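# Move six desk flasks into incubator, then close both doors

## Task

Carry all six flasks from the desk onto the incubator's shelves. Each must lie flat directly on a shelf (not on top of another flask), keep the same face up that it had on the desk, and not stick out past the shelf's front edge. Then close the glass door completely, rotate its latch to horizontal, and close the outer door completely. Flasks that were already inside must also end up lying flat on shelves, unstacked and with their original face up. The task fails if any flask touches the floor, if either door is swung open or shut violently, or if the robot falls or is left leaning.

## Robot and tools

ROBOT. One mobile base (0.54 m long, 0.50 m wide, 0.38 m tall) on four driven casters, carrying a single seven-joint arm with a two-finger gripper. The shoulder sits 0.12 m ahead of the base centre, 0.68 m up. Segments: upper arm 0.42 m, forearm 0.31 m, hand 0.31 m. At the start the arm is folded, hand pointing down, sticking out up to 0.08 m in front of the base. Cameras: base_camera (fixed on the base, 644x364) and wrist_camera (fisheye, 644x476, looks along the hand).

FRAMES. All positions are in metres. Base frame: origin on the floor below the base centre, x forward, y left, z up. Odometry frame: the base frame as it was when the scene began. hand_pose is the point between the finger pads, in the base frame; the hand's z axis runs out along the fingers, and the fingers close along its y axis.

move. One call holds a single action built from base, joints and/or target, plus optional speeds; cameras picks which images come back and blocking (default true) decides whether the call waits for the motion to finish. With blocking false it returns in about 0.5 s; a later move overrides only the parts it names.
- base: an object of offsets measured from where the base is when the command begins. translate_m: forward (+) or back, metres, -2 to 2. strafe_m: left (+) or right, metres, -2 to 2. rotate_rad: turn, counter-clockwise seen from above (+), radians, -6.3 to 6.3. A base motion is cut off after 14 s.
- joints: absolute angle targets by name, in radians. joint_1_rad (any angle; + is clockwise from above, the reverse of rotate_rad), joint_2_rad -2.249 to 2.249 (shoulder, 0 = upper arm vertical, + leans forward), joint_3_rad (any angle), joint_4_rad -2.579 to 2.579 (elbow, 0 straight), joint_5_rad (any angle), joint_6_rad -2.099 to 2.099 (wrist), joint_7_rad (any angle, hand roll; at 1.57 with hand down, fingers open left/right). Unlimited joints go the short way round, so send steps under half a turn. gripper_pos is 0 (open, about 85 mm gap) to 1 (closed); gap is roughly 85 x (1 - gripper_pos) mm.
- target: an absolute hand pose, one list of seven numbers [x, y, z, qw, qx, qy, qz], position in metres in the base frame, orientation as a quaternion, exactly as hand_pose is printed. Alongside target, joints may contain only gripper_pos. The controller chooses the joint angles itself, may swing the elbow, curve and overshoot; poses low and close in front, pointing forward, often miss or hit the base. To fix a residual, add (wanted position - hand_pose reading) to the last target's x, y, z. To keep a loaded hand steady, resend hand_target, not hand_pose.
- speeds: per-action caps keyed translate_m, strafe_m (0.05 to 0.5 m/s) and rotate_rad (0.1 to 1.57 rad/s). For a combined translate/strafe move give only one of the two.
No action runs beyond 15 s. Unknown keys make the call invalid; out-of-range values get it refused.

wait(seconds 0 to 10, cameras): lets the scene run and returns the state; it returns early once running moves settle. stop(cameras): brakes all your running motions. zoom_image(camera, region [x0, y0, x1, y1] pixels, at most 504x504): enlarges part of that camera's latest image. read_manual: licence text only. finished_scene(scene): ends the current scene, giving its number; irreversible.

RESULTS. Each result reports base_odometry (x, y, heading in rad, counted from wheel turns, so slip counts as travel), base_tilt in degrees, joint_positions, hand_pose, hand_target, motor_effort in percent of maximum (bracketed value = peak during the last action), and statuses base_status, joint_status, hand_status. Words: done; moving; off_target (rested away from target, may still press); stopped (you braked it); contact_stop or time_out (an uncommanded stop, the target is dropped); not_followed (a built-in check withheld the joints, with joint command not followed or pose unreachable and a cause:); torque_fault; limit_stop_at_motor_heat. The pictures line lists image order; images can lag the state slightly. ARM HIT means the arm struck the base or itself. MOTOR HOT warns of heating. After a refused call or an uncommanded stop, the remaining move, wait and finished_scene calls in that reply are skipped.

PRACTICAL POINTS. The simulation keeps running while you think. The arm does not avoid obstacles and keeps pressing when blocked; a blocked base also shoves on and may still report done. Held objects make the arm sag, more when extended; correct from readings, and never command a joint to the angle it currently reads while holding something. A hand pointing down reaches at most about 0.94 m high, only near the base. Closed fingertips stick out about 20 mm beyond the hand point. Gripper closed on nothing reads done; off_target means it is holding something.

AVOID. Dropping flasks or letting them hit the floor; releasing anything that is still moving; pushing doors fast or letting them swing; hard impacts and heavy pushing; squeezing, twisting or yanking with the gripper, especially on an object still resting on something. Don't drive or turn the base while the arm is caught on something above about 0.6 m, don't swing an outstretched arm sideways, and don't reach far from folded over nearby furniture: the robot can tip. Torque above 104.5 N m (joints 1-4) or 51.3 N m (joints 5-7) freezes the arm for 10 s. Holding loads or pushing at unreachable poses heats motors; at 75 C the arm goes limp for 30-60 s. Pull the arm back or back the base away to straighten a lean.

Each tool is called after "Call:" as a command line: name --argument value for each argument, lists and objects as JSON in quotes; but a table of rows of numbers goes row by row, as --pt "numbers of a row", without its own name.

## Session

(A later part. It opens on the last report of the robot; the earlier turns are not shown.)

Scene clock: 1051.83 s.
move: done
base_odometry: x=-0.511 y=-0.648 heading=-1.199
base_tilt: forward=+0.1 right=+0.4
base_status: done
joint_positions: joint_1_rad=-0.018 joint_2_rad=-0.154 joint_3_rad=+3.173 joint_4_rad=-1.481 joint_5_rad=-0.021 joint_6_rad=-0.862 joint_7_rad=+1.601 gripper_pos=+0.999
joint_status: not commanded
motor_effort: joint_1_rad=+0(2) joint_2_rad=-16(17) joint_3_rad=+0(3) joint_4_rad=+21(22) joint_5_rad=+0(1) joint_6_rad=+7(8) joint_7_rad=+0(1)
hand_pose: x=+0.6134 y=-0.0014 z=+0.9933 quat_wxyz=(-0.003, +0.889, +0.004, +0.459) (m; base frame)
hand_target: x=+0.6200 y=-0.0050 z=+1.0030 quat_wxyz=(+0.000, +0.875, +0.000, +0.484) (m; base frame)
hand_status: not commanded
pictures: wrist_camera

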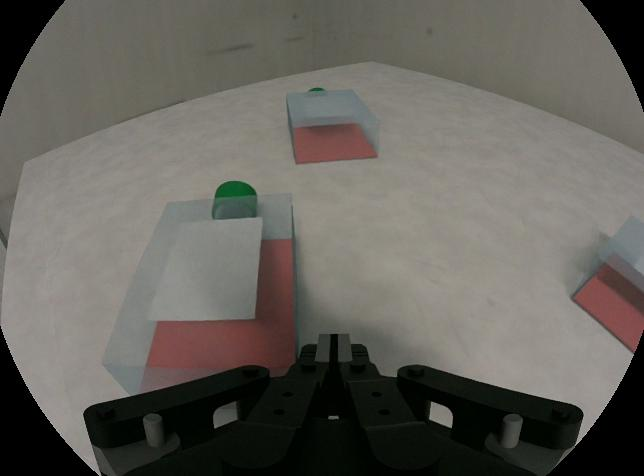

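Call:
move --base '{"strafe_m":0.012}' --speeds '{"strafe_m":0.08}' --cameras '[]'

Call:
move --base '{"strafe_m":-0.03,"translate_m":-0.02}' --cameras '[]'

Call:
move --base '{"translate_m":-0.14,"strafe_m":0.11}' --joints '{"gripper_pos":0}' --target '[0.62,-0.005,1.015,0,0.875,0,0.484]' --cameras '["wrist_camera"]'

Scene clock: 1056.63 s.
move: done
base_odometry: x=-0.499 y=-0.643 heading=-1.199
base_tilt: forward=+0.1 right=+0.4
base_status: done
joint_positions: joint_1_rad=-0.018 joint_2_rad=-0.155 joint_3_rad=+3.171 joint_4_rad=-1.481 joint_5_rad=-0.021 joint_6_rad=-0.862 joint_7_rad=+1.601 gripper_pos=+0.999
joint_status: not commanded
motor_effort: joint_1_rad=+0(2) joint_2_rad=-15(18) joint_3_rad=+0(2) joint_4_rad=+21(21) joint_5_rad=+1(2) joint_6_rad=+7(7) joint_7_rad=+1(1)
hand_pose: x=+0.6134 y=-0.0007 z=+0.9934 quat_wxyz=(-0.003, +0.889, +0.005, +0.459) (m; base frame)
hand_target: x=+0.6200 y=-0.0050 z=+1.0030 quat_wxyz=(+0.000, +0.875, +0.000, +0.484) (m; base frame)
hand_status: not commanded
pictures: none
No camera images: "cameras" was empty.

Scene clock: 1057.47 s.
move: done
base_odometry: x=-0.535 y=-0.635 heading=-1.199
base_tilt: forward=+0.1 right=+0.4
base_status: done
joint_positions: joint_1_rad=-0.016 joint_2_rad=-0.157 joint_3_rad=+3.174 joint_4_rad=-1.481 joint_5_rad=-0.021 joint_6_rad=-0.861 joint_7_rad=+1.601 gripper_pos=+0.999
joint_status: not commanded
motor_effort: joint_1_rad=+0(3) joint_2_rad=-16(20) joint_3_rad=+0(4) joint_4_rad=+21(22) joint_5_rad=+1(2) joint_6_rad=+7(7) joint_7_rad=+0(1)
hand_pose: x=+0.6127 y=-0.0030 z=+0.9950 quat_wxyz=(-0.002, +0.888, +0.003, +0.460) (m; base frame)
hand_target: x=+0.6200 y=-0.0050 z=+1.0030 quat_wxyz=(+0.000, +0.875, +0.000, +0.484) (m; base frame)
hand_status: not commanded
pictures: none
No camera images: "cameras" was empty.

Scene clock: 1059.00 s.
move: done
base_odometry: x=-0.483 y=-0.465 heading=-1.199
base_tilt: forward=+0.1 right=+0.4
base_status: done
joint_positions: joint_1_rad=-0.016 joint_2_rad=-0.158 joint_3_rad=+3.174 joint_4_rad=-1.463 joint_5_rad=-0.021 joint_6_rad=-0.861 joint_7_rad=+1.601 gripper_pos=+0.000
joint_status: all done
motor_effort: joint_1_rad=+0(2) joint_2_rad=-15(20) joint_3_rad=+0(3) joint_4_rad=+21(22) joint_5_rad=+0(1) joint_6_rad=+7(8) joint_7_rad=+0(1)
hand_pose: x=+0.6144 y=-0.0032 z=+1.0050 quat_wxyz=(-0.002, +0.884, +0.003, +0.468) (m; base frame)
hand_target: x=+0.6200 y=-0.0050 z=+1.0150 quat_wxyz=(+0.000, +0.875, +0.000, +0.484) (m; base frame)
hand_status: done (0.012 m and 2.1 deg from the pose sent, 0.021 m and 3.1 deg at the start)
pictures: wrist_camera

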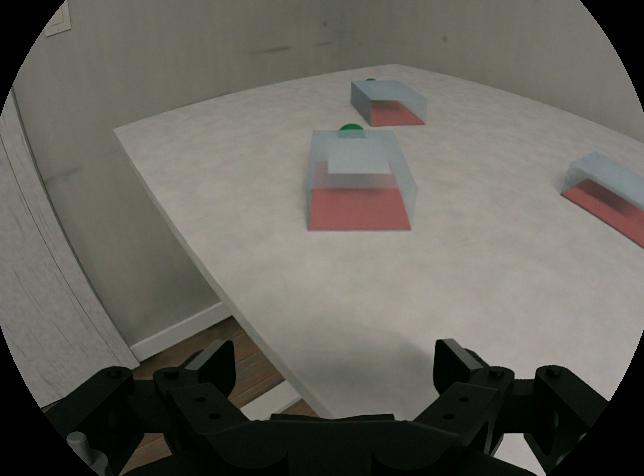

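Call:
move --base '{"strafe_m":-0.037,"rotate_rad":0.02,"translate_m":0.09}' --speeds '{"translate_m":0.12}' --cameras '["wrist_camera"]'

Scene clock: 1062.60 s.
move: done
base_odometry: x=-0.485 y=-0.562 heading=-1.178
base_tilt: forward=+0.1 right=+0.4
base_status: done
joint_positions: joint_1_rad=-0.016 joint_2_rad=-0.155 joint_3_rad=+3.173 joint_4_rad=-1.463 joint_5_rad=-0.021 joint_6_rad=-0.861 joint_7_rad=+1.601 gripper_pos=+0.000
joint_status: not commanded
motor_effort: joint_1_rad=+0(2) joint_2_rad=-16(18) joint_3_rad=+0(2) joint_4_rad=+21(22) joint_5_rad=+1(1) joint_6_rad=+7(8) joint_7_rad=+1(1)
hand_pose: x=+0.6151 y=-0.0022 z=+1.0038 quat_wxyz=(-0.002, +0.884, +0.004, +0.467) (m; base frame)
hand_target: x=+0.6200 y=-0.0050 z=+1.0150 quat_wxyz=(+0.000, +0.875, +0.000, +0.484) (m; base frame)
hand_status: not commanded
pictures: wrist_camera

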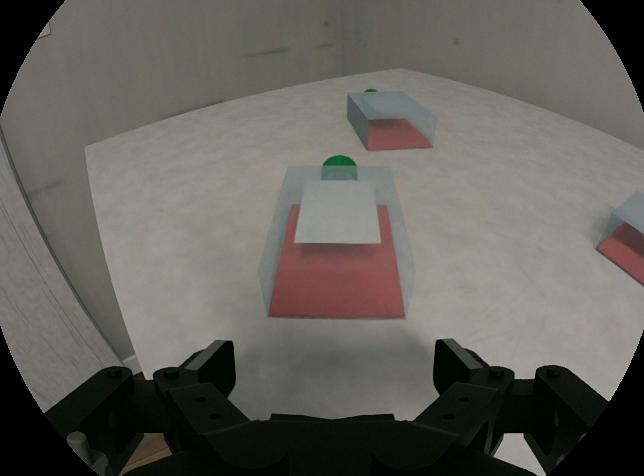

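Call:
move --base '{"strafe_m":-0.002,"translate_m":0.05}' --speeds '{"translate_m":0.06}' --cameras '["wrist_camera"]'

Scene clock: 1066.70 s.
move: done
base_odometry: x=-0.467 y=-0.609 heading=-1.179
base_tilt: forward=+0.2 right=+0.4
base_status: done
joint_positions: joint_1_rad=-0.016 joint_2_rad=-0.154 joint_3_rad=+3.173 joint_4_rad=-1.463 joint_5_rad=-0.021 joint_6_rad=-0.861 joint_7_rad=+1.601 gripper_pos=+0.000
joint_status: not commanded
motor_effort: joint_1_rad=+0(2) joint_2_rad=-16(19) joint_3_rad=+0(3) joint_4_rad=+21(21) joint_5_rad=+0(1) joint_6_rad=+7(8) joint_7_rad=+0(1)
hand_pose: x=+0.6154 y=-0.0022 z=+1.0035 quat_wxyz=(-0.002, +0.884, +0.004, +0.467) (m; base frame)
hand_target: x=+0.6200 y=-0.0050 z=+1.0150 quat_wxyz=(+0.000, +0.875, +0.000, +0.484) (m; base frame)
hand_status: not commanded
pictures: wrist_camera

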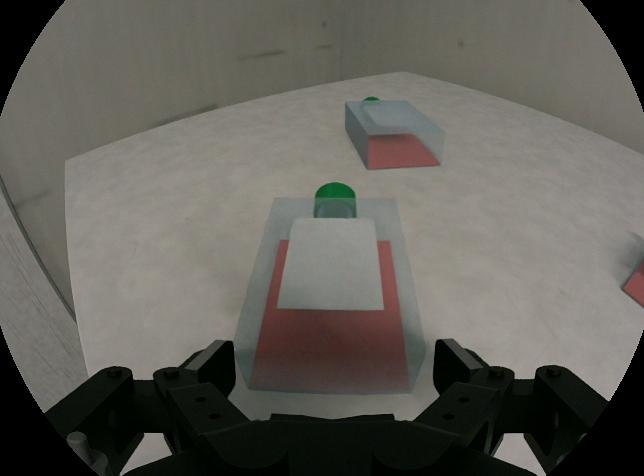

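Call:
move --base '{"strafe_m":0.015,"rotate_rad":-0.02}' --cameras '["wrist_camera"]'

Scene clock: 1069.23 s.
move: done
base_odometry: x=-0.453 y=-0.604 heading=-1.199
base_tilt: forward=+0.1 right=+0.4
base_status: done
joint_positions: joint_1_rad=-0.016 joint_2_rad=-0.155 joint_3_rad=+3.173 joint_4_rad=-1.463 joint_5_rad=-0.021 joint_6_rad=-0.861 joint_7_rad=+1.601 gripper_pos=+0.000
joint_status: not commanded
motor_effort: joint_1_rad=+1(3) joint_2_rad=-16(19) joint_3_rad=+1(3) joint_4_rad=+20(22) joint_5_rad=+1(2) joint_6_rad=+7(7) joint_7_rad=+0(1)
hand_pose: x=+0.6153 y=-0.0024 z=+1.0036 quat_wxyz=(-0.002, +0.884, +0.004, +0.467) (m; base frame)
hand_target: x=+0.6200 y=-0.0050 z=+1.0150 quat_wxyz=(+0.000, +0.875, +0.000, +0.484) (m; base frame)
hand_status: not commanded
pictures: wrist_camera

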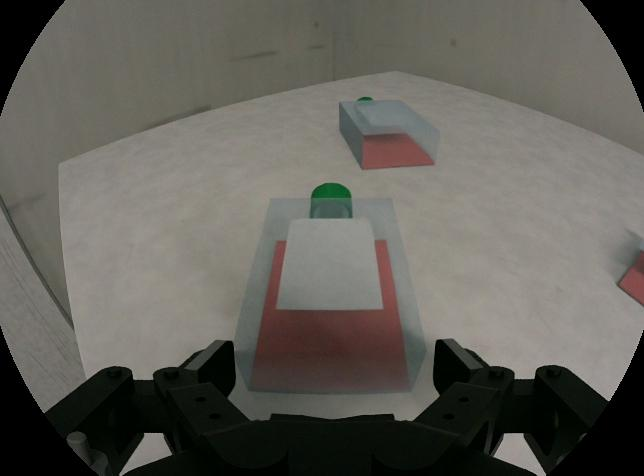

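Call:
move --base '{"strafe_m":0.004,"translate_m":0.04}' --speeds '{"translate_m":0.06}' --cameras '["wrist_camera"]'

Scene clock: 1072.13 s.
move: done
base_odometry: x=-0.435 y=-0.640 heading=-1.199
base_tilt: forward=+0.1 right=+0.4
base_status: done
joint_positions: joint_1_rad=-0.016 joint_2_rad=-0.155 joint_3_rad=+3.173 joint_4_rad=-1.463 joint_5_rad=-0.021 joint_6_rad=-0.861 joint_7_rad=+1.601 gripper_pos=+0.000
joint_status: not commanded
motor_effort: joint_1_rad=+0(1) joint_2_rad=-16(19) joint_3_rad=-1(2) joint_4_rad=+20(22) joint_5_rad=+1(1) joint_6_rad=+7(8) joint_7_rad=+0(1)
hand_pose: x=+0.6152 y=-0.0024 z=+1.0037 quat_wxyz=(-0.002, +0.884, +0.004, +0.467) (m; base frame)
hand_target: x=+0.6200 y=-0.0050 z=+1.0150 quat_wxyz=(+0.000, +0.875, +0.000, +0.484) (m; base frame)
hand_status: not commanded
pictures: wrist_camera

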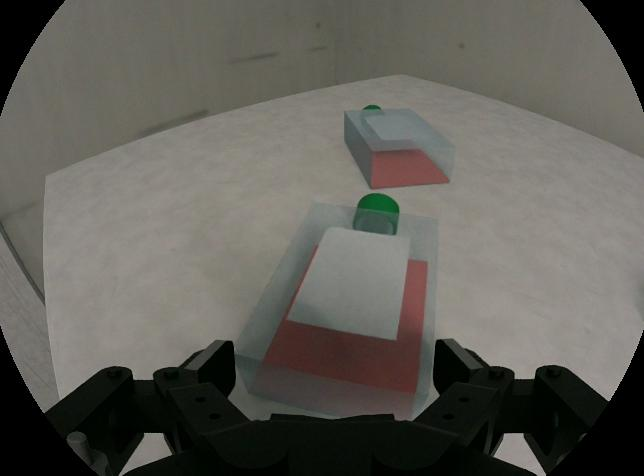

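Call:
move --base '{"translate_m":-0.09}' --speeds '{"translate_m":0.12}' --cameras '["wrist_camera"]'

Scene clock: 1075.23 s.
move: done
base_odometry: x=-0.467 y=-0.556 heading=-1.199
base_tilt: forward=+0.1 right=+0.4
base_status: done
joint_positions: joint_1_rad=-0.016 joint_2_rad=-0.156 joint_3_rad=+3.173 joint_4_rad=-1.463 joint_5_rad=-0.021 joint_6_rad=-0.861 joint_7_rad=+1.601 gripper_pos=+0.000
joint_status: not commanded
motor_effort: joint_1_rad=+0(2) joint_2_rad=-16(19) joint_3_rad=-1(2) joint_4_rad=+20(22) joint_5_rad=+0(2) joint_6_rad=+7(8) joint_7_rad=+0(1)
hand_pose: x=+0.6149 y=-0.0024 z=+1.0042 quat_wxyz=(-0.002, +0.884, +0.004, +0.468) (m; base frame)
hand_target: x=+0.6200 y=-0.0050 z=+1.0150 quat_wxyz=(+0.000, +0.875, +0.000, +0.484) (m; base frame)
hand_status: not commanded
pictures: wrist_camera

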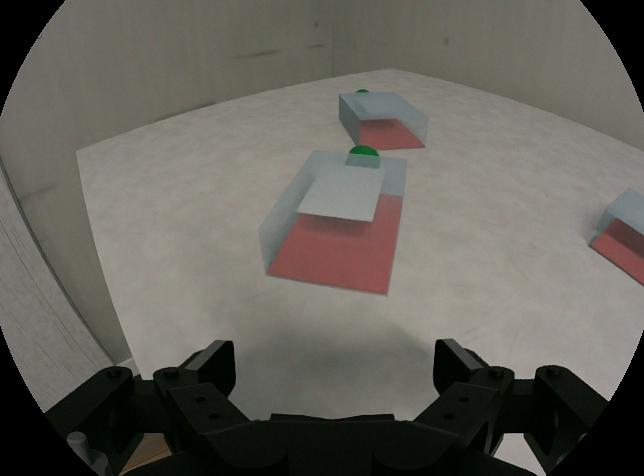

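Call:
move --base '{"strafe_m":0.135,"translate_m":0.013,"rotate_rad":-0.19}' --cameras '["wrist_camera"]'

Scene clock: 1080.67 s.
move: done
base_odometry: x=-0.337 y=-0.519 heading=-1.391
base_tilt: forward=+0.1 right=+0.4
base_status: done
joint_positions: joint_1_rad=-0.013 joint_2_rad=-0.156 joint_3_rad=+3.176 joint_4_rad=-1.463 joint_5_rad=-0.021 joint_6_rad=-0.861 joint_7_rad=+1.601 gripper_pos=+0.000
joint_status: not commanded
motor_effort: joint_1_rad=+0(2) joint_2_rad=-16(17) joint_3_rad=+0(3) joint_4_rad=+21(21) joint_5_rad=+1(1) joint_6_rad=+7(7) joint_7_rad=+0(1)
hand_pose: x=+0.6150 y=-0.0060 z=+1.0042 quat_wxyz=(-0.001, +0.884, +0.000, +0.468) (m; base frame)
hand_target: x=+0.6200 y=-0.0050 z=+1.0150 quat_wxyz=(+0.000, +0.875, +0.000, +0.484) (m; base frame)
hand_status: not commanded
pictures: wrist_camera

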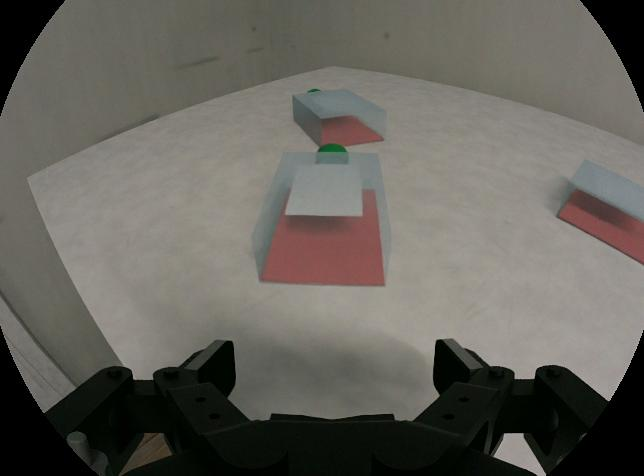

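Call:
move --base '{"strafe_m":0.038,"translate_m":0.045,"rotate_rad":-0.045}' --cameras '["wrist_camera"]' --speeds '{"translate_m":0.12}'

Scene clock: 1083.93 s.
move: done
base_odometry: x=-0.291 y=-0.556 heading=-1.437
base_tilt: forward=+0.1 right=+0.4
base_status: done
joint_positions: joint_1_rad=-0.013 joint_2_rad=-0.154 joint_3_rad=+3.176 joint_4_rad=-1.463 joint_5_rad=-0.021 joint_6_rad=-0.861 joint_7_rad=+1.601 gripper_pos=+0.000
joint_status: not commanded
motor_effort: joint_1_rad=+0(2) joint_2_rad=-15(18) joint_3_rad=+0(4) joint_4_rad=+20(22) joint_5_rad=+1(2) joint_6_rad=+7(7) joint_7_rad=+0(1)
hand_pose: x=+0.6155 y=-0.0061 z=+1.0032 quat_wxyz=(-0.001, +0.884, +0.000, +0.467) (m; base frame)
hand_target: x=+0.6200 y=-0.0050 z=+1.0150 quat_wxyz=(+0.000, +0.875, +0.000, +0.484) (m; base frame)
hand_status: not commanded
pictures: wrist_camera

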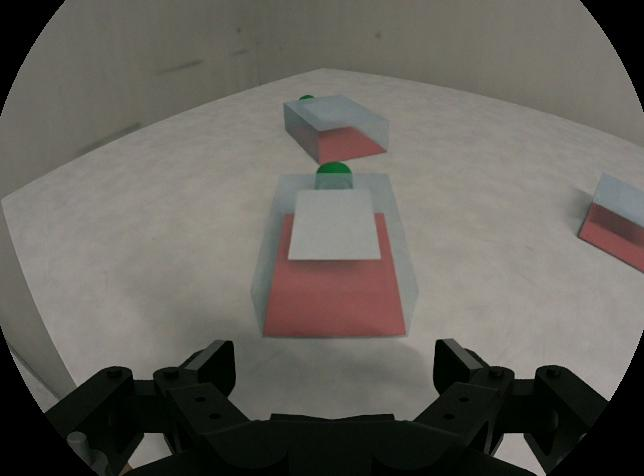

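Call:
move --base '{"translate_m":0.035,"strafe_m":0.001}' --cameras '["wrist_camera"]' --speeds '{"translate_m":0.06}'

Scene clock: 1087.97 s.
move: done
base_odometry: x=-0.285 y=-0.591 heading=-1.436
base_tilt: forward=+0.1 right=+0.4
base_status: done
joint_positions: joint_1_rad=-0.013 joint_2_rad=-0.153 joint_3_rad=+3.176 joint_4_rad=-1.463 joint_5_rad=-0.021 joint_6_rad=-0.861 joint_7_rad=+1.601 gripper_pos=+0.000
joint_status: not commanded
motor_effort: joint_1_rad=+0(1) joint_2_rad=-16(18) joint_3_rad=+0(2) joint_4_rad=+21(21) joint_5_rad=+1(1) joint_6_rad=+7(7) joint_7_rad=+0(1)
hand_pose: x=+0.6157 y=-0.0061 z=+1.0029 quat_wxyz=(-0.001, +0.885, +0.000, +0.467) (m; base frame)
hand_target: x=+0.6200 y=-0.0050 z=+1.0150 quat_wxyz=(+0.000, +0.875, +0.000, +0.484) (m; base frame)
hand_status: not commanded
pictures: wrist_camera

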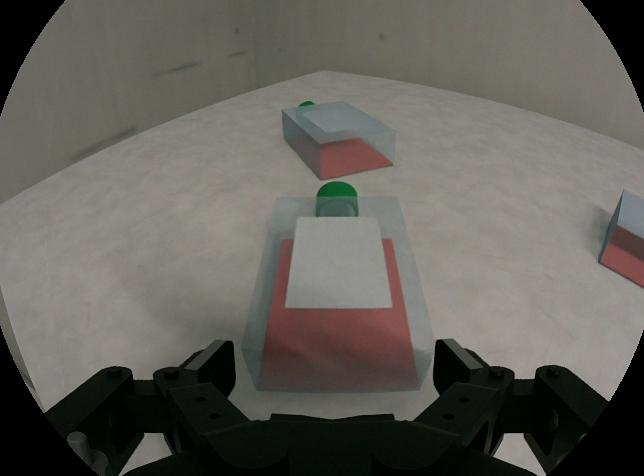

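Call:
move --base '{"translate_m":0.03,"strafe_m":-0.0015}' --cameras '["wrist_camera"]' --speeds '{"translate_m":0.06}'

Call:
move --base '{"translate_m":0.028}' --cameras '["wrist_camera"]' --speeds '{"translate_m":0.06}'

Scene clock: 1091.27 s.
move: done
base_odometry: x=-0.282 y=-0.621 heading=-1.436
base_tilt: forward=+0.1 right=+0.4
base_status: done
joint_positions: joint_1_rad=-0.013 joint_2_rad=-0.154 joint_3_rad=+3.176 joint_4_rad=-1.463 joint_5_rad=-0.021 joint_6_rad=-0.861 joint_7_rad=+1.601 gripper_pos=+0.000
joint_status: not commanded
motor_effort: joint_1_rad=+0(1) joint_2_rad=-16(18) joint_3_rad=-1(1) joint_4_rad=+21(21) joint_5_rad=+1(1) joint_6_rad=+6(7) joint_7_rad=+1(1)
hand_pose: x=+0.6155 y=-0.0061 z=+1.0033 quat_wxyz=(-0.001, +0.884, +0.000, +0.467) (m; base frame)
hand_target: x=+0.6200 y=-0.0050 z=+1.0150 quat_wxyz=(+0.000, +0.875, +0.000, +0.484) (m; base frame)
hand_status: not commanded
pictures: wrist_camera

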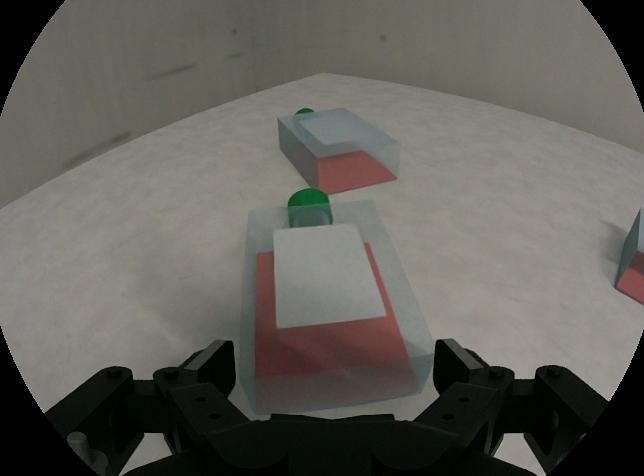

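Scene clock: 1092.20 s.
move: done
base_odometry: x=-0.279 y=-0.649 heading=-1.436
base_tilt: forward=+0.1 right=+0.4
base_status: done
joint_positions: joint_1_rad=-0.013 joint_2_rad=-0.154 joint_3_rad=+3.176 joint_4_rad=-1.463 joint_5_rad=-0.021 joint_6_rad=-0.861 joint_7_rad=+1.601 gripper_pos=+0.000
joint_status: not commanded
motor_effort: joint_1_rad=+0(1) joint_2_rad=-15(19) joint_3_rad=-1(2) joint_4_rad=+21(21) joint_5_rad=+0(2) joint_6_rad=+7(7) joint_7_rad=+1(1)
hand_pose: x=+0.6154 y=-0.0061 z=+1.0035 quat_wxyz=(-0.001, +0.884, +0.000, +0.467) (m; base frame)
hand_target: x=+0.6200 y=-0.0050 z=+1.0150 quat_wxyz=(+0.000, +0.875, +0.000, +0.484) (m; base frame)
hand_status: not commanded
pictures: wrist_camera

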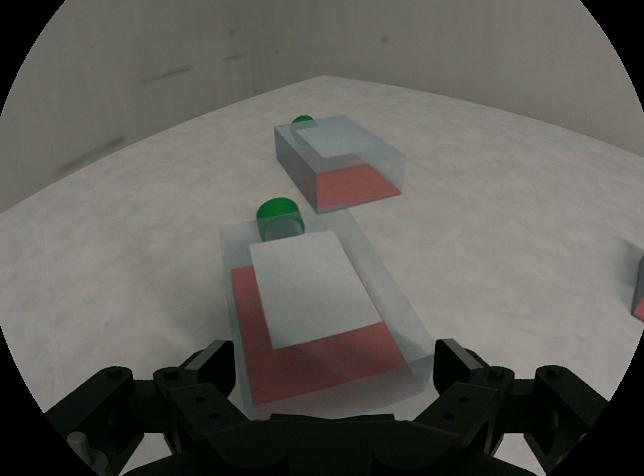

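Call:
move --base '{"translate_m":-0.09}' --speeds '{"translate_m":0.12}' --target '[0.62,0,1.019,0,0.875,0,0.484]' --cameras '["wrist_camera"]'

Scene clock: 1099.47 s.
move: done
base_odometry: x=-0.291 y=-0.560 heading=-1.435
base_tilt: forward=+0.1 right=+0.4
base_status: done
joint_positions: joint_1_rad=-0.013 joint_2_rad=-0.152 joint_3_rad=+3.167 joint_4_rad=-1.453 joint_5_rad=-0.017 joint_6_rad=-0.861 joint_7_rad=+1.596 gripper_pos=+0.000
joint_status: not commanded
motor_effort: joint_1_rad=+0(1) joint_2_rad=-16(19) joint_3_rad=+0(1) joint_4_rad=+20(22) joint_5_rad=+1(1) joint_6_rad=+7(7) joint_7_rad=+0(1)
hand_pose: x=+0.6169 y=-0.0023 z=+1.0081 quat_wxyz=(-0.001, +0.882, +0.002, +0.471) (m; base frame)
hand_target: x=+0.6200 y=+0.0000 z=+1.0190 quat_wxyz=(+0.000, +0.875, +0.000, +0.484) (m; base frame)
hand_status: done (0.012 m and 1.8 deg from the pose sent, 0.017 m and 2.2 deg at the start)
pictures: wrist_camera

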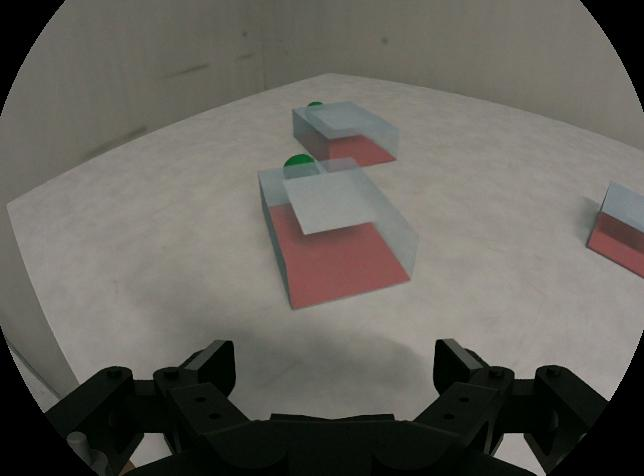

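Call:
move --base '{"translate_m":0.0,"strafe_m":-0.225,"rotate_rad":0.31}' --cameras '["wrist_camera"]'

Scene clock: 1104.03 s.
move: done
base_odometry: x=-0.514 y=-0.590 heading=-1.124
base_tilt: forward=+0.1 right=+0.4
base_status: done
joint_positions: joint_1_rad=-0.017 joint_2_rad=-0.152 joint_3_rad=+3.156 joint_4_rad=-1.453 joint_5_rad=-0.017 joint_6_rad=-0.861 joint_7_rad=+1.596 gripper_pos=+0.000
joint_status: not commanded
motor_effort: joint_1_rad=+1(3) joint_2_rad=-16(17) joint_3_rad=+0(3) joint_4_rad=+21(21) joint_5_rad=+1(2) joint_6_rad=+7(8) joint_7_rad=+1(1)
hand_pose: x=+0.6167 y=+0.0059 z=+1.0081 quat_wxyz=(-0.004, +0.882, +0.010, +0.471) (m; base frame)
hand_target: x=+0.6200 y=+0.0000 z=+1.0190 quat_wxyz=(+0.000, +0.875, +0.000, +0.484) (m; base frame)
hand_status: not commanded
pictures: wrist_camera

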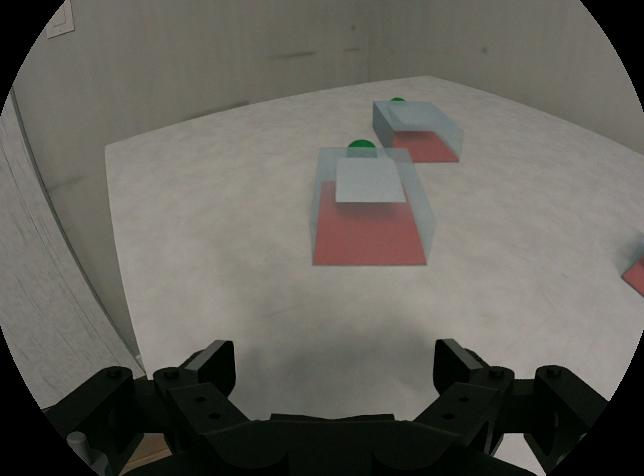

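Call:
move --base '{"translate_m":0.07,"strafe_m":-0.026}' --cameras '["wrist_camera"]' --speeds '{"translate_m":0.12}'

Scene clock: 1107.30 s.
move: done
base_odometry: x=-0.507 y=-0.665 heading=-1.124
base_tilt: forward=+0.1 right=+0.4
base_status: done
joint_positions: joint_1_rad=-0.017 joint_2_rad=-0.150 joint_3_rad=+3.156 joint_4_rad=-1.453 joint_5_rad=-0.017 joint_6_rad=-0.861 joint_7_rad=+1.596 gripper_pos=+0.000
joint_status: not commanded
motor_effort: joint_1_rad=+0(1) joint_2_rad=-16(18) joint_3_rad=+0(1) joint_4_rad=+20(21) joint_5_rad=+0(1) joint_6_rad=+7(7) joint_7_rad=+1(1)
hand_pose: x=+0.6174 y=+0.0060 z=+1.0072 quat_wxyz=(-0.004, +0.883, +0.010, +0.470) (m; base frame)
hand_target: x=+0.6200 y=+0.0000 z=+1.0190 quat_wxyz=(+0.000, +0.875, +0.000, +0.484) (m; base frame)
hand_status: not commanded
pictures: wrist_camera

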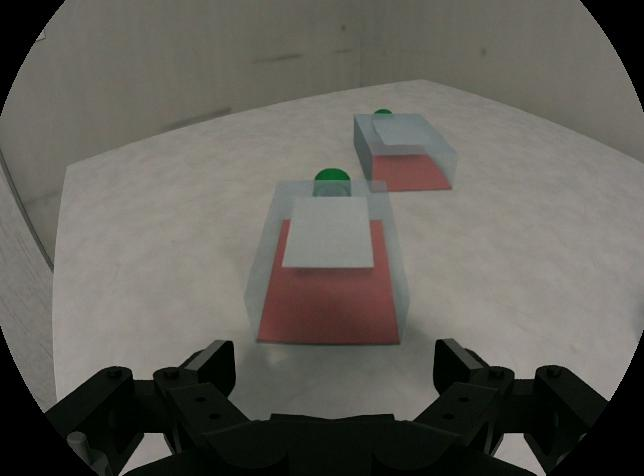

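Call:
move --base '{"translate_m":0.03,"strafe_m":0.003}' --cameras '["wrist_camera"]' --speeds '{"translate_m":0.06}'

Scene clock: 1110.97 s.
move: done
base_odometry: x=-0.491 y=-0.691 heading=-1.124
base_tilt: forward=+0.1 right=+0.4
base_status: done
joint_positions: joint_1_rad=-0.017 joint_2_rad=-0.150 joint_3_rad=+3.156 joint_4_rad=-1.453 joint_5_rad=-0.017 joint_6_rad=-0.861 joint_7_rad=+1.596 gripper_pos=+0.000
joint_status: not commanded
motor_effort: joint_1_rad=+0(1) joint_2_rad=-16(19) joint_3_rad=+0(2) joint_4_rad=+20(21) joint_5_rad=+0(2) joint_6_rad=+7(8) joint_7_rad=+0(1)
hand_pose: x=+0.6174 y=+0.0060 z=+1.0071 quat_wxyz=(-0.004, +0.883, +0.010, +0.470) (m; base frame)
hand_target: x=+0.6200 y=+0.0000 z=+1.0190 quat_wxyz=(+0.000, +0.875, +0.000, +0.484) (m; base frame)
hand_status: not commanded
pictures: wrist_camera

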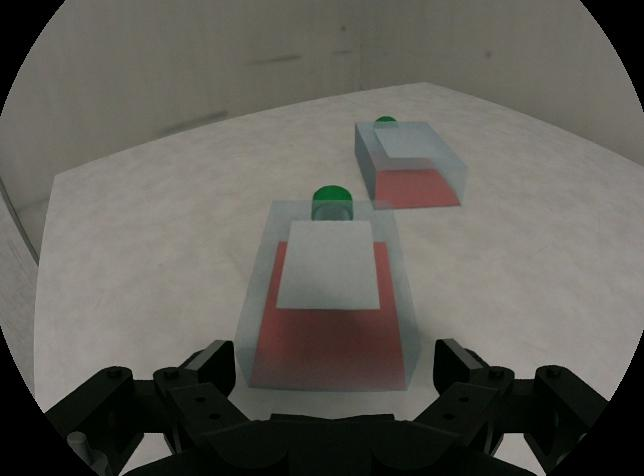

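Call:
move --base '{"strafe_m":0.0165,"rotate_rad":-0.02}' --cameras '["wrist_camera"]'

Call:
move --base '{"translate_m":0.012}' --cameras '["wrist_camera"]' --speeds '{"translate_m":0.06}'

Scene clock: 1114.13 s.
move: done
base_odometry: x=-0.476 y=-0.684 heading=-1.144
base_tilt: forward=+0.1 right=+0.4
base_status: done
joint_positions: joint_1_rad=-0.017 joint_2_rad=-0.150 joint_3_rad=+3.156 joint_4_rad=-1.453 joint_5_rad=-0.017 joint_6_rad=-0.861 joint_7_rad=+1.596 gripper_pos=+0.000
joint_status: not commanded
motor_effort: joint_1_rad=+0(2) joint_2_rad=-16(19) joint_3_rad=+0(3) joint_4_rad=+20(21) joint_5_rad=+1(2) joint_6_rad=+7(7) joint_7_rad=+1(1)
hand_pose: x=+0.6174 y=+0.0057 z=+1.0072 quat_wxyz=(-0.004, +0.883, +0.010, +0.470) (m; base frame)
hand_target: x=+0.6200 y=+0.0000 z=+1.0190 quat_wxyz=(+0.000, +0.875, +0.000, +0.484) (m; base frame)
hand_status: not commanded
pictures: wrist_camera

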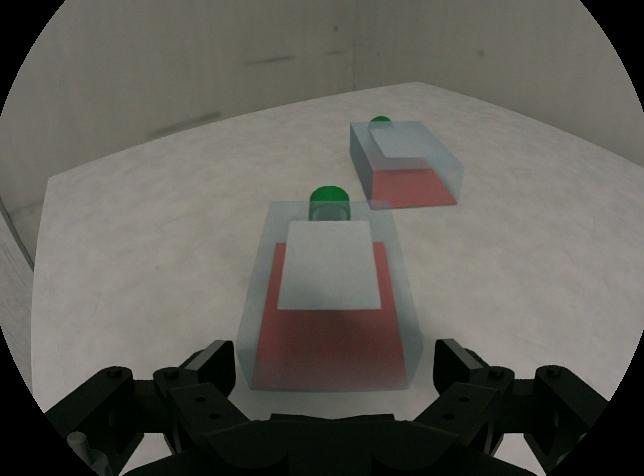

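Scene clock: 1114.80 s.
move: done
base_odometry: x=-0.471 y=-0.695 heading=-1.144
base_tilt: forward=+0.1 right=+0.4
base_status: done
joint_positions: joint_1_rad=-0.017 joint_2_rad=-0.149 joint_3_rad=+3.156 joint_4_rad=-1.453 joint_5_rad=-0.017 joint_6_rad=-0.861 joint_7_rad=+1.596 gripper_pos=+0.000
joint_status: not commanded
motor_effort: joint_1_rad=+0(1) joint_2_rad=-16(19) joint_3_rad=+0(1) joint_4_rad=+21(22) joint_5_rad=+1(1) joint_6_rad=+7(7) joint_7_rad=+1(1)
hand_pose: x=+0.6177 y=+0.0057 z=+1.0069 quat_wxyz=(-0.004, +0.883, +0.010, +0.469) (m; base frame)
hand_target: x=+0.6200 y=+0.0000 z=+1.0190 quat_wxyz=(+0.000, +0.875, +0.000, +0.484) (m; base frame)
hand_status: not commanded
pictures: wrist_camera

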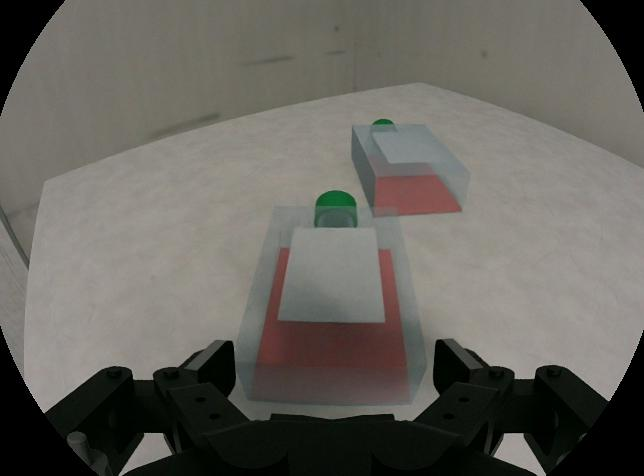

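Call:
move --base '{"translate_m":-0.02,"strafe_m":0.017,"rotate_rad":-0.02}' --cameras '["wrist_camera"]'

Call:
move --base '{"translate_m":0.035}' --cameras '["wrist_camera"]' --speeds '{"translate_m":0.06}'

Scene clock: 1118.07 s.
move: done
base_odometry: x=-0.464 y=-0.670 heading=-1.164
base_tilt: forward=+0.1 right=+0.4
base_status: done
joint_positions: joint_1_rad=-0.016 joint_2_rad=-0.154 joint_3_rad=+3.156 joint_4_rad=-1.453 joint_5_rad=-0.017 joint_6_rad=-0.861 joint_7_rad=+1.596 gripper_pos=+0.000
joint_status: not commanded
motor_effort: joint_1_rad=+0(2) joint_2_rad=-15(19) joint_3_rad=+0(3) joint_4_rad=+21(22) joint_5_rad=+1(1) joint_6_rad=+7(7) joint_7_rad=+0(1)
hand_pose: x=+0.6162 y=+0.0052 z=+1.0094 quat_wxyz=(-0.004, +0.882, +0.009, +0.472) (m; base frame)
hand_target: x=+0.6200 y=+0.0000 z=+1.0190 quat_wxyz=(+0.000, +0.875, +0.000, +0.484) (m; base frame)
hand_status: not commanded
pictures: wrist_camera

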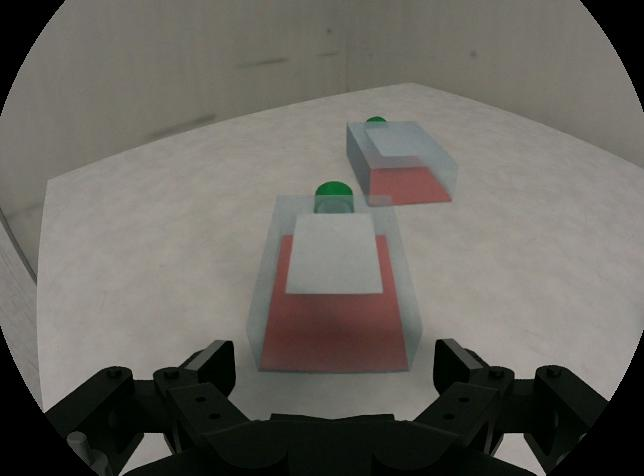

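Scene clock: 1119.10 s.
move: done
base_odometry: x=-0.449 y=-0.702 heading=-1.164
base_tilt: forward=+0.1 right=+0.4
base_status: done
joint_positions: joint_1_rad=-0.016 joint_2_rad=-0.154 joint_3_rad=+3.156 joint_4_rad=-1.452 joint_5_rad=-0.017 joint_6_rad=-0.861 joint_7_rad=+1.596 gripper_pos=+0.000
joint_status: not commanded
motor_effort: joint_1_rad=+0(2) joint_2_rad=-16(18) joint_3_rad=+0(2) joint_4_rad=+21(21) joint_5_rad=+1(1) joint_6_rad=+7(8) joint_7_rad=+1(1)
hand_pose: x=+0.6163 y=+0.0052 z=+1.0093 quat_wxyz=(-0.004, +0.882, +0.009, +0.472) (m; base frame)
hand_target: x=+0.6200 y=+0.0000 z=+1.0190 quat_wxyz=(+0.000, +0.875, +0.000, +0.484) (m; base frame)
hand_status: not commanded
pictures: wrist_camera

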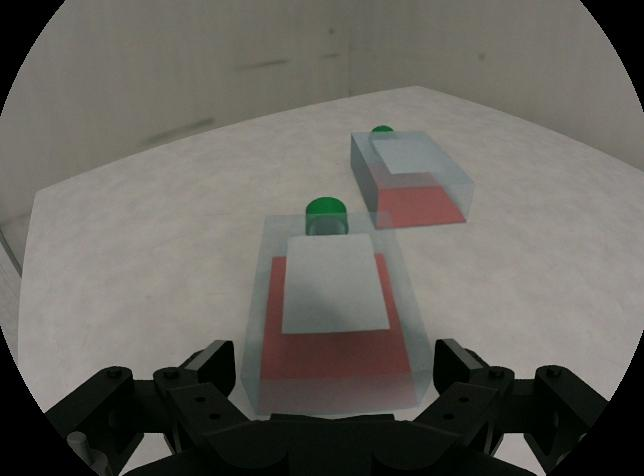

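Call:
move --joints '{"gripper_pos":0.2}' --cameras '["wrist_camera"]'

Call:
move --joints '{"gripper_pos":0}' --cameras '[]'

Call:
move --base '{"translate_m":0.02}' --cameras '["wrist_camera"]' --speeds '{"translate_m":0.06}'

Scene clock: 1122.73 s.
move: done
base_odometry: x=-0.449 y=-0.702 heading=-1.164
base_tilt: forward=+0.1 right=+0.4
base_status: not commanded
joint_positions: joint_1_rad=-0.016 joint_2_rad=-0.154 joint_3_rad=+3.156 joint_4_rad=-1.452 joint_5_rad=-0.017 joint_6_rad=-0.861 joint_7_rad=+1.596 gripper_pos=+0.200
joint_status: all done
motor_effort: joint_1_rad=+0(1) joint_2_rad=-16(16) joint_3_rad=+0(1) joint_4_rad=+20(21) joint_5_rad=+1(1) joint_6_rad=+7(7) joint_7_rad=+1(1)
hand_pose: x=+0.6163 y=+0.0052 z=+1.0093 quat_wxyz=(-0.004, +0.882, +0.009, +0.472) (m; base frame)
hand_target: x=+0.6200 y=+0.0000 z=+1.0190 quat_wxyz=(+0.000, +0.875, +0.000, +0.484) (m; base frame)
hand_status: not commanded
pictures: wrist_camera

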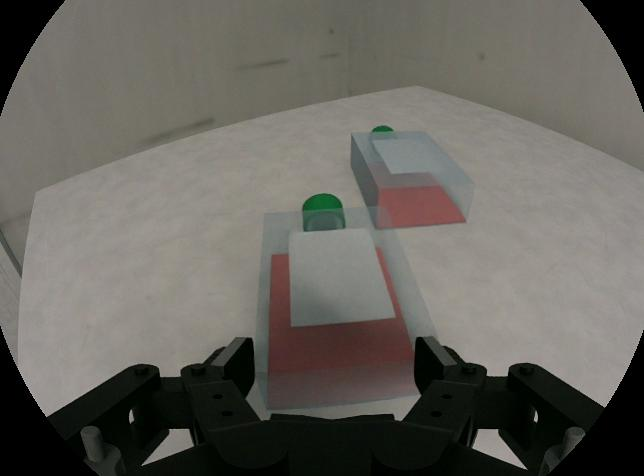

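Scene clock: 1123.37 s.
move: done
base_odometry: x=-0.449 y=-0.702 heading=-1.164
base_tilt: forward=+0.1 right=+0.4
base_status: not commanded
joint_positions: joint_1_rad=-0.016 joint_2_rad=-0.154 joint_3_rad=+3.156 joint_4_rad=-1.452 joint_5_rad=-0.017 joint_6_rad=-0.861 joint_7_rad=+1.596 gripper_pos=+0.000
joint_status: all done
motor_effort: joint_1_rad=+0(0) joint_2_rad=-16(16) joint_3_rad=+0(1) joint_4_rad=+21(21) joint_5_rad=+0(1) joint_6_rad=+7(7) joint_7_rad=+0(1)
hand_pose: x=+0.6163 y=+0.0052 z=+1.0093 quat_wxyz=(-0.004, +0.882, +0.009, +0.472) (m; base frame)
hand_target: x=+0.6200 y=+0.0000 z=+1.0190 quat_wxyz=(+0.000, +0.875, +0.000, +0.484) (m; base frame)
hand_status: not commanded
pictures: none
No camera images: "cameras" was empty.

Scene clock: 1124.17 s.
move: done
base_odometry: x=-0.441 y=-0.720 heading=-1.164
base_tilt: forward=+0.1 right=+0.4
base_status: done
joint_positions: joint_1_rad=-0.016 joint_2_rad=-0.153 joint_3_rad=+3.156 joint_4_rad=-1.452 joint_5_rad=-0.017 joint_6_rad=-0.861 joint_7_rad=+1.596 gripper_pos=+0.000
joint_status: not commanded
motor_effort: joint_1_rad=+0(1) joint_2_rad=-15(18) joint_3_rad=+0(2) joint_4_rad=+20(21) joint_5_rad=+1(1) joint_6_rad=+7(7) joint_7_rad=+1(1)
hand_pose: x=+0.6165 y=+0.0052 z=+1.0091 quat_wxyz=(-0.004, +0.882, +0.009, +0.471) (m; base frame)
hand_target: x=+0.6200 y=+0.0000 z=+1.0190 quat_wxyz=(+0.000, +0.875, +0.000, +0.484) (m; base frame)
hand_status: not commanded
pictures: wrist_camera

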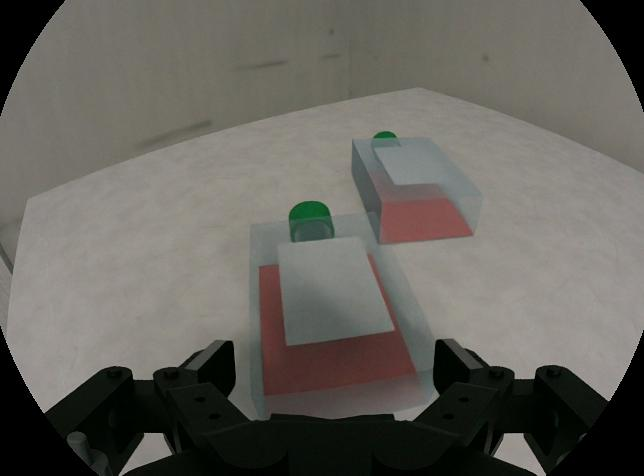

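Call:
move --base '{"translate_m":-0.06}' --speeds '{"translate_m":0.12}' --cameras '["wrist_camera"]'

Scene clock: 1127.73 s.
move: done
base_odometry: x=-0.465 y=-0.665 heading=-1.164
base_tilt: forward=+0.1 right=+0.4
base_status: done
joint_positions: joint_1_rad=-0.016 joint_2_rad=-0.153 joint_3_rad=+3.156 joint_4_rad=-1.452 joint_5_rad=-0.017 joint_6_rad=-0.861 joint_7_rad=+1.596 gripper_pos=+0.000
joint_status: not commanded
motor_effort: joint_1_rad=+0(2) joint_2_rad=-16(19) joint_3_rad=+0(2) joint_4_rad=+21(22) joint_5_rad=+1(1) joint_6_rad=+7(7) joint_7_rad=+1(1)
hand_pose: x=+0.6166 y=+0.0052 z=+1.0089 quat_wxyz=(-0.004, +0.882, +0.009, +0.471) (m; base frame)
hand_target: x=+0.6200 y=+0.0000 z=+1.0190 quat_wxyz=(+0.000, +0.875, +0.000, +0.484) (m; base frame)
hand_status: not commanded
pictures: wrist_camera

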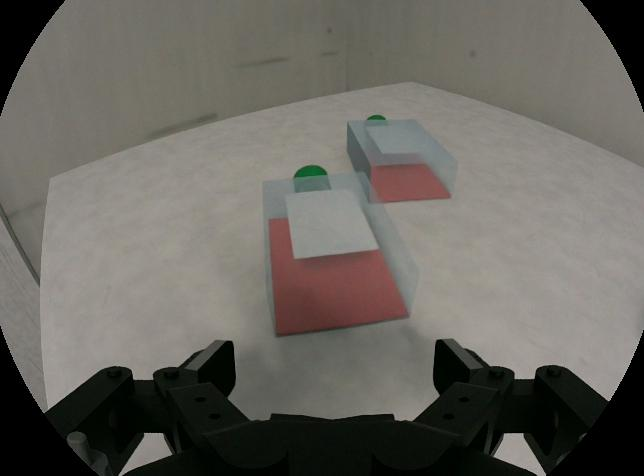

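Call:
move --base '{"strafe_m":-0.103,"rotate_rad":0.15}' --cameras '["wrist_camera"]'

Scene clock: 1131.97 s.
move: done
base_odometry: x=-0.559 y=-0.706 heading=-1.013
base_tilt: forward=+0.1 right=+0.4
base_status: done
joint_positions: joint_1_rad=-0.017 joint_2_rad=-0.153 joint_3_rad=+3.156 joint_4_rad=-1.452 joint_5_rad=-0.017 joint_6_rad=-0.861 joint_7_rad=+1.596 gripper_pos=+0.000
joint_status: not commanded
motor_effort: joint_1_rad=+0(2) joint_2_rad=-15(18) joint_3_rad=-1(4) joint_4_rad=+21(21) joint_5_rad=+0(2) joint_6_rad=+7(7) joint_7_rad=+0(1)
hand_pose: x=+0.6167 y=+0.0055 z=+1.0088 quat_wxyz=(-0.004, +0.882, +0.010, +0.471) (m; base frame)
hand_target: x=+0.6200 y=+0.0000 z=+1.0190 quat_wxyz=(+0.000, +0.875, +0.000, +0.484) (m; base frame)
hand_status: not commanded
pictures: wrist_camera

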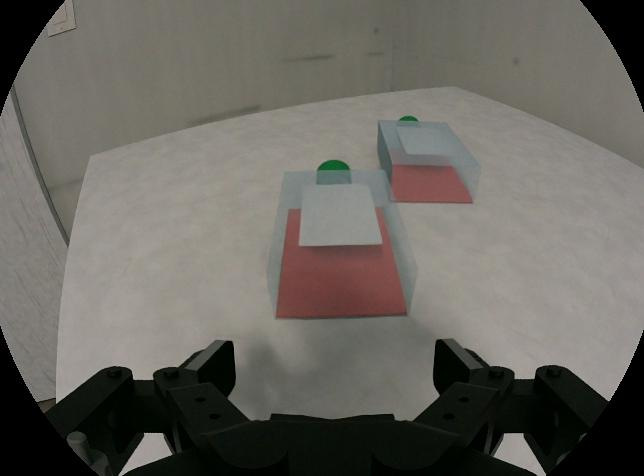

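Call:
move --base '{"strafe_m":-0.028,"rotate_rad":0.037,"translate_m":0.035}' --cameras '["wrist_camera"]'

Scene clock: 1134.37 s.
move: done
base_odometry: x=-0.565 y=-0.751 heading=-0.977
base_tilt: forward=+0.1 right=+0.4
base_status: done
joint_positions: joint_1_rad=-0.016 joint_2_rad=-0.148 joint_3_rad=+3.158 joint_4_rad=-1.452 joint_5_rad=-0.017 joint_6_rad=-0.861 joint_7_rad=+1.596 gripper_pos=+0.000
joint_status: not commanded
motor_effort: joint_1_rad=+0(2) joint_2_rad=-16(18) joint_3_rad=-1(2) joint_4_rad=+20(21) joint_5_rad=+1(1) joint_6_rad=+7(8) joint_7_rad=+0(1)
hand_pose: x=+0.6182 y=+0.0047 z=+1.0066 quat_wxyz=(-0.003, +0.883, +0.009, +0.469) (m; base frame)
hand_target: x=+0.6200 y=+0.0000 z=+1.0190 quat_wxyz=(+0.000, +0.875, +0.000, +0.484) (m; base frame)
hand_status: not commanded
pictures: wrist_camera

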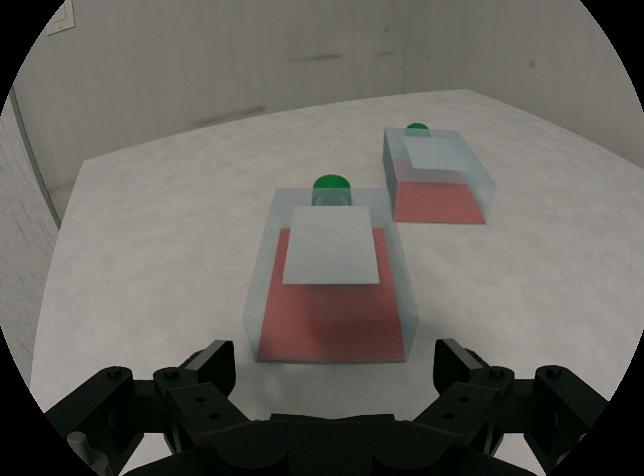

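Call:
move --base '{"strafe_m":0.002,"translate_m":0.018}' --cameras '["wrist_camera"]' --speeds '{"translate_m":0.06}'

Scene clock: 1140.27 s.
move: done
base_odometry: x=-0.553 y=-0.765 heading=-0.977
base_tilt: forward=+0.1 right=+0.4
base_status: done
joint_positions: joint_1_rad=-0.016 joint_2_rad=-0.148 joint_3_rad=+3.158 joint_4_rad=-1.452 joint_5_rad=-0.017 joint_6_rad=-0.861 joint_7_rad=+1.596 gripper_pos=+0.000
joint_status: not commanded
motor_effort: joint_1_rad=+0(1) joint_2_rad=-16(19) joint_3_rad=-1(2) joint_4_rad=+21(22) joint_5_rad=+1(1) joint_6_rad=+7(8) joint_7_rad=+0(1)
hand_pose: x=+0.6183 y=+0.0047 z=+1.0065 quat_wxyz=(-0.003, +0.883, +0.009, +0.469) (m; base frame)
hand_target: x=+0.6200 y=+0.0000 z=+1.0190 quat_wxyz=(+0.000, +0.875, +0.000, +0.484) (m; base frame)
hand_status: not commanded
pictures: wrist_camera

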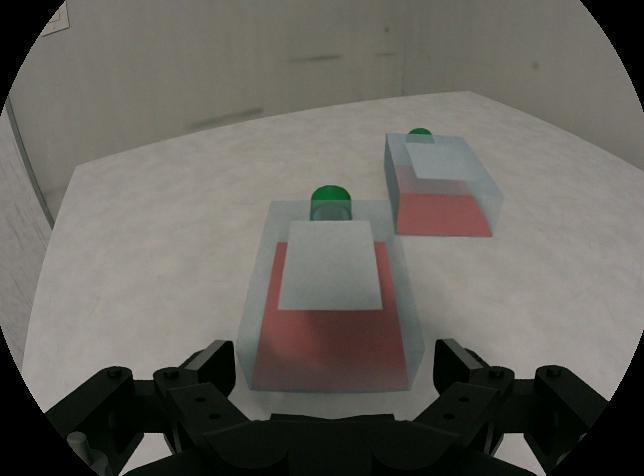

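Call:
move --base '{"strafe_m":0.0025}' --cameras '["wrist_camera"]' --speeds '{"strafe_m":0.06}'

Scene clock: 1142.50 s.
move: done
base_odometry: x=-0.551 y=-0.763 heading=-0.977
base_tilt: forward=+0.1 right=+0.4
base_status: done
joint_positions: joint_1_rad=-0.016 joint_2_rad=-0.148 joint_3_rad=+3.158 joint_4_rad=-1.452 joint_5_rad=-0.016 joint_6_rad=-0.861 joint_7_rad=+1.596 gripper_pos=+0.000
joint_status: not commanded
motor_effort: joint_1_rad=-1(3) joint_2_rad=-16(17) joint_3_rad=-1(4) joint_4_rad=+21(21) joint_5_rad=+0(2) joint_6_rad=+7(8) joint_7_rad=+0(1)
hand_pose: x=+0.6183 y=+0.0044 z=+1.0065 quat_wxyz=(-0.003, +0.883, +0.009, +0.469) (m; base frame)
hand_target: x=+0.6200 y=+0.0000 z=+1.0190 quat_wxyz=(+0.000, +0.875, +0.000, +0.484) (m; base frame)
hand_status: not commanded
pictures: wrist_camera

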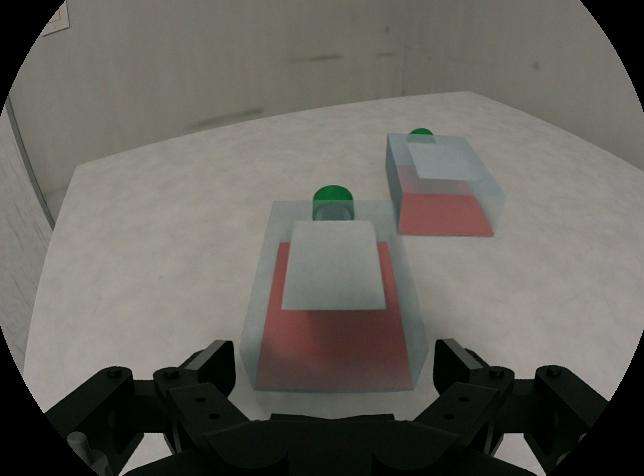

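Call:
move --base '{"translate_m":0.015,"strafe_m":0.0007}' --cameras '["wrist_camera"]' --speeds '{"translate_m":0.05}'

Scene clock: 1144.43 s.
move: done
base_odometry: x=-0.542 y=-0.776 heading=-0.977
base_tilt: forward=+0.1 right=+0.4
base_status: done
joint_positions: joint_1_rad=-0.016 joint_2_rad=-0.149 joint_3_rad=+3.158 joint_4_rad=-1.452 joint_5_rad=-0.016 joint_6_rad=-0.861 joint_7_rad=+1.596 gripper_pos=+0.000
joint_status: not commanded
motor_effort: joint_1_rad=+0(1) joint_2_rad=-16(19) joint_3_rad=+0(1) joint_4_rad=+21(21) joint_5_rad=+0(1) joint_6_rad=+7(8) joint_7_rad=+0(1)
hand_pose: x=+0.6180 y=+0.0044 z=+1.0069 quat_wxyz=(-0.003, +0.883, +0.009, +0.469) (m; base frame)
hand_target: x=+0.6200 y=+0.0000 z=+1.0190 quat_wxyz=(+0.000, +0.875, +0.000, +0.484) (m; base frame)
hand_status: not commanded
pictures: wrist_camera

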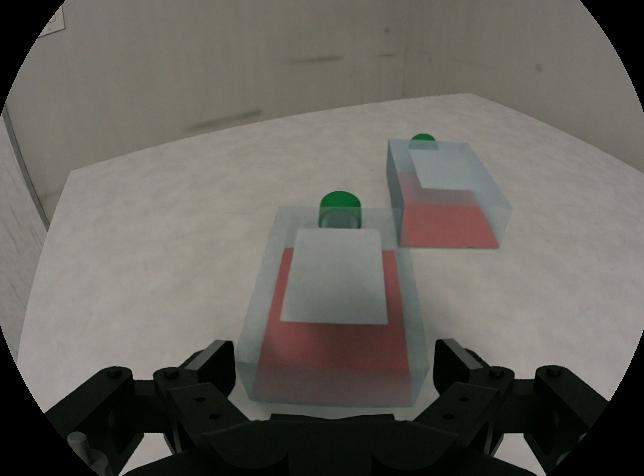

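Call:
move --base '{"translate_m":-0.008,"strafe_m":0.022,"rotate_rad":-0.028}' --cameras '["wrist_camera"]'

Call:
move --base '{"translate_m":0.015}' --cameras '["wrist_camera"]' --speeds '{"translate_m":0.05}'

Scene clock: 1148.17 s.
move: done
base_odometry: x=-0.528 y=-0.757 heading=-1.006
base_tilt: forward=+0.1 right=+0.4
base_status: done
joint_positions: joint_1_rad=-0.016 joint_2_rad=-0.151 joint_3_rad=+3.157 joint_4_rad=-1.452 joint_5_rad=-0.016 joint_6_rad=-0.861 joint_7_rad=+1.596 gripper_pos=+0.000
joint_status: not commanded
motor_effort: joint_1_rad=+0(3) joint_2_rad=-15(19) joint_3_rad=+0(4) joint_4_rad=+20(22) joint_5_rad=+1(1) joint_6_rad=+6(8) joint_7_rad=+0(1)
hand_pose: x=+0.6172 y=+0.0046 z=+1.0082 quat_wxyz=(-0.003, +0.882, +0.009, +0.471) (m; base frame)
hand_target: x=+0.6200 y=+0.0000 z=+1.0190 quat_wxyz=(+0.000, +0.875, +0.000, +0.484) (m; base frame)
hand_status: not commanded
pictures: wrist_camera

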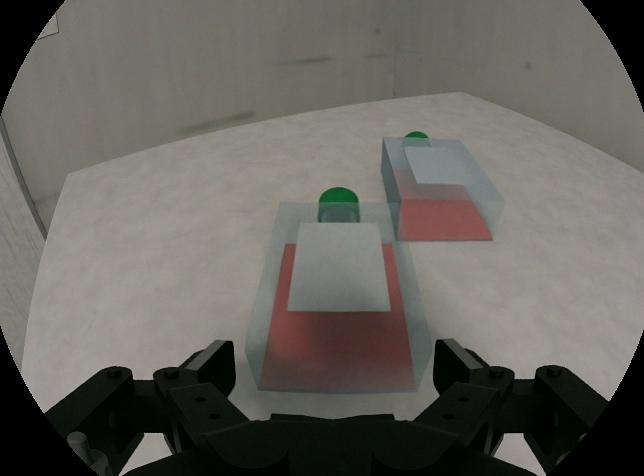

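Scene clock: 1148.93 s.
move: done
base_odometry: x=-0.520 y=-0.770 heading=-1.005
base_tilt: forward=+0.1 right=+0.4
base_status: done
joint_positions: joint_1_rad=-0.016 joint_2_rad=-0.152 joint_3_rad=+3.157 joint_4_rad=-1.452 joint_5_rad=-0.016 joint_6_rad=-0.861 joint_7_rad=+1.596 gripper_pos=+0.000
joint_status: not commanded
motor_effort: joint_1_rad=+0(1) joint_2_rad=-15(19) joint_3_rad=+1(1) joint_4_rad=+21(22) joint_5_rad=+1(1) joint_6_rad=+7(7) joint_7_rad=+0(1)
hand_pose: x=+0.6171 y=+0.0046 z=+1.0084 quat_wxyz=(-0.003, +0.882, +0.009, +0.471) (m; base frame)
hand_target: x=+0.6200 y=+0.0000 z=+1.0190 quat_wxyz=(+0.000, +0.875, +0.000, +0.484) (m; base frame)
hand_status: not commanded
pictures: wrist_camera

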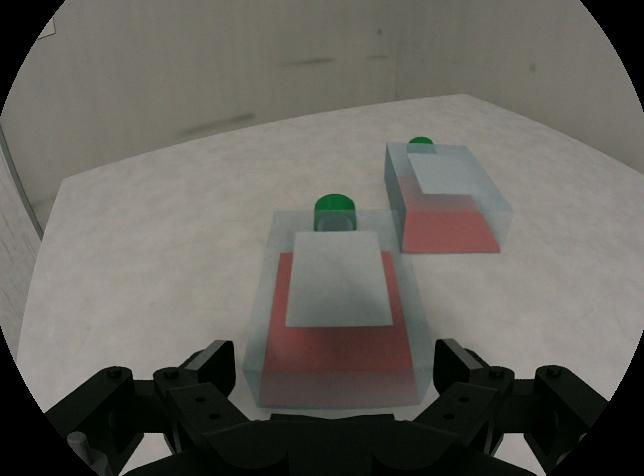

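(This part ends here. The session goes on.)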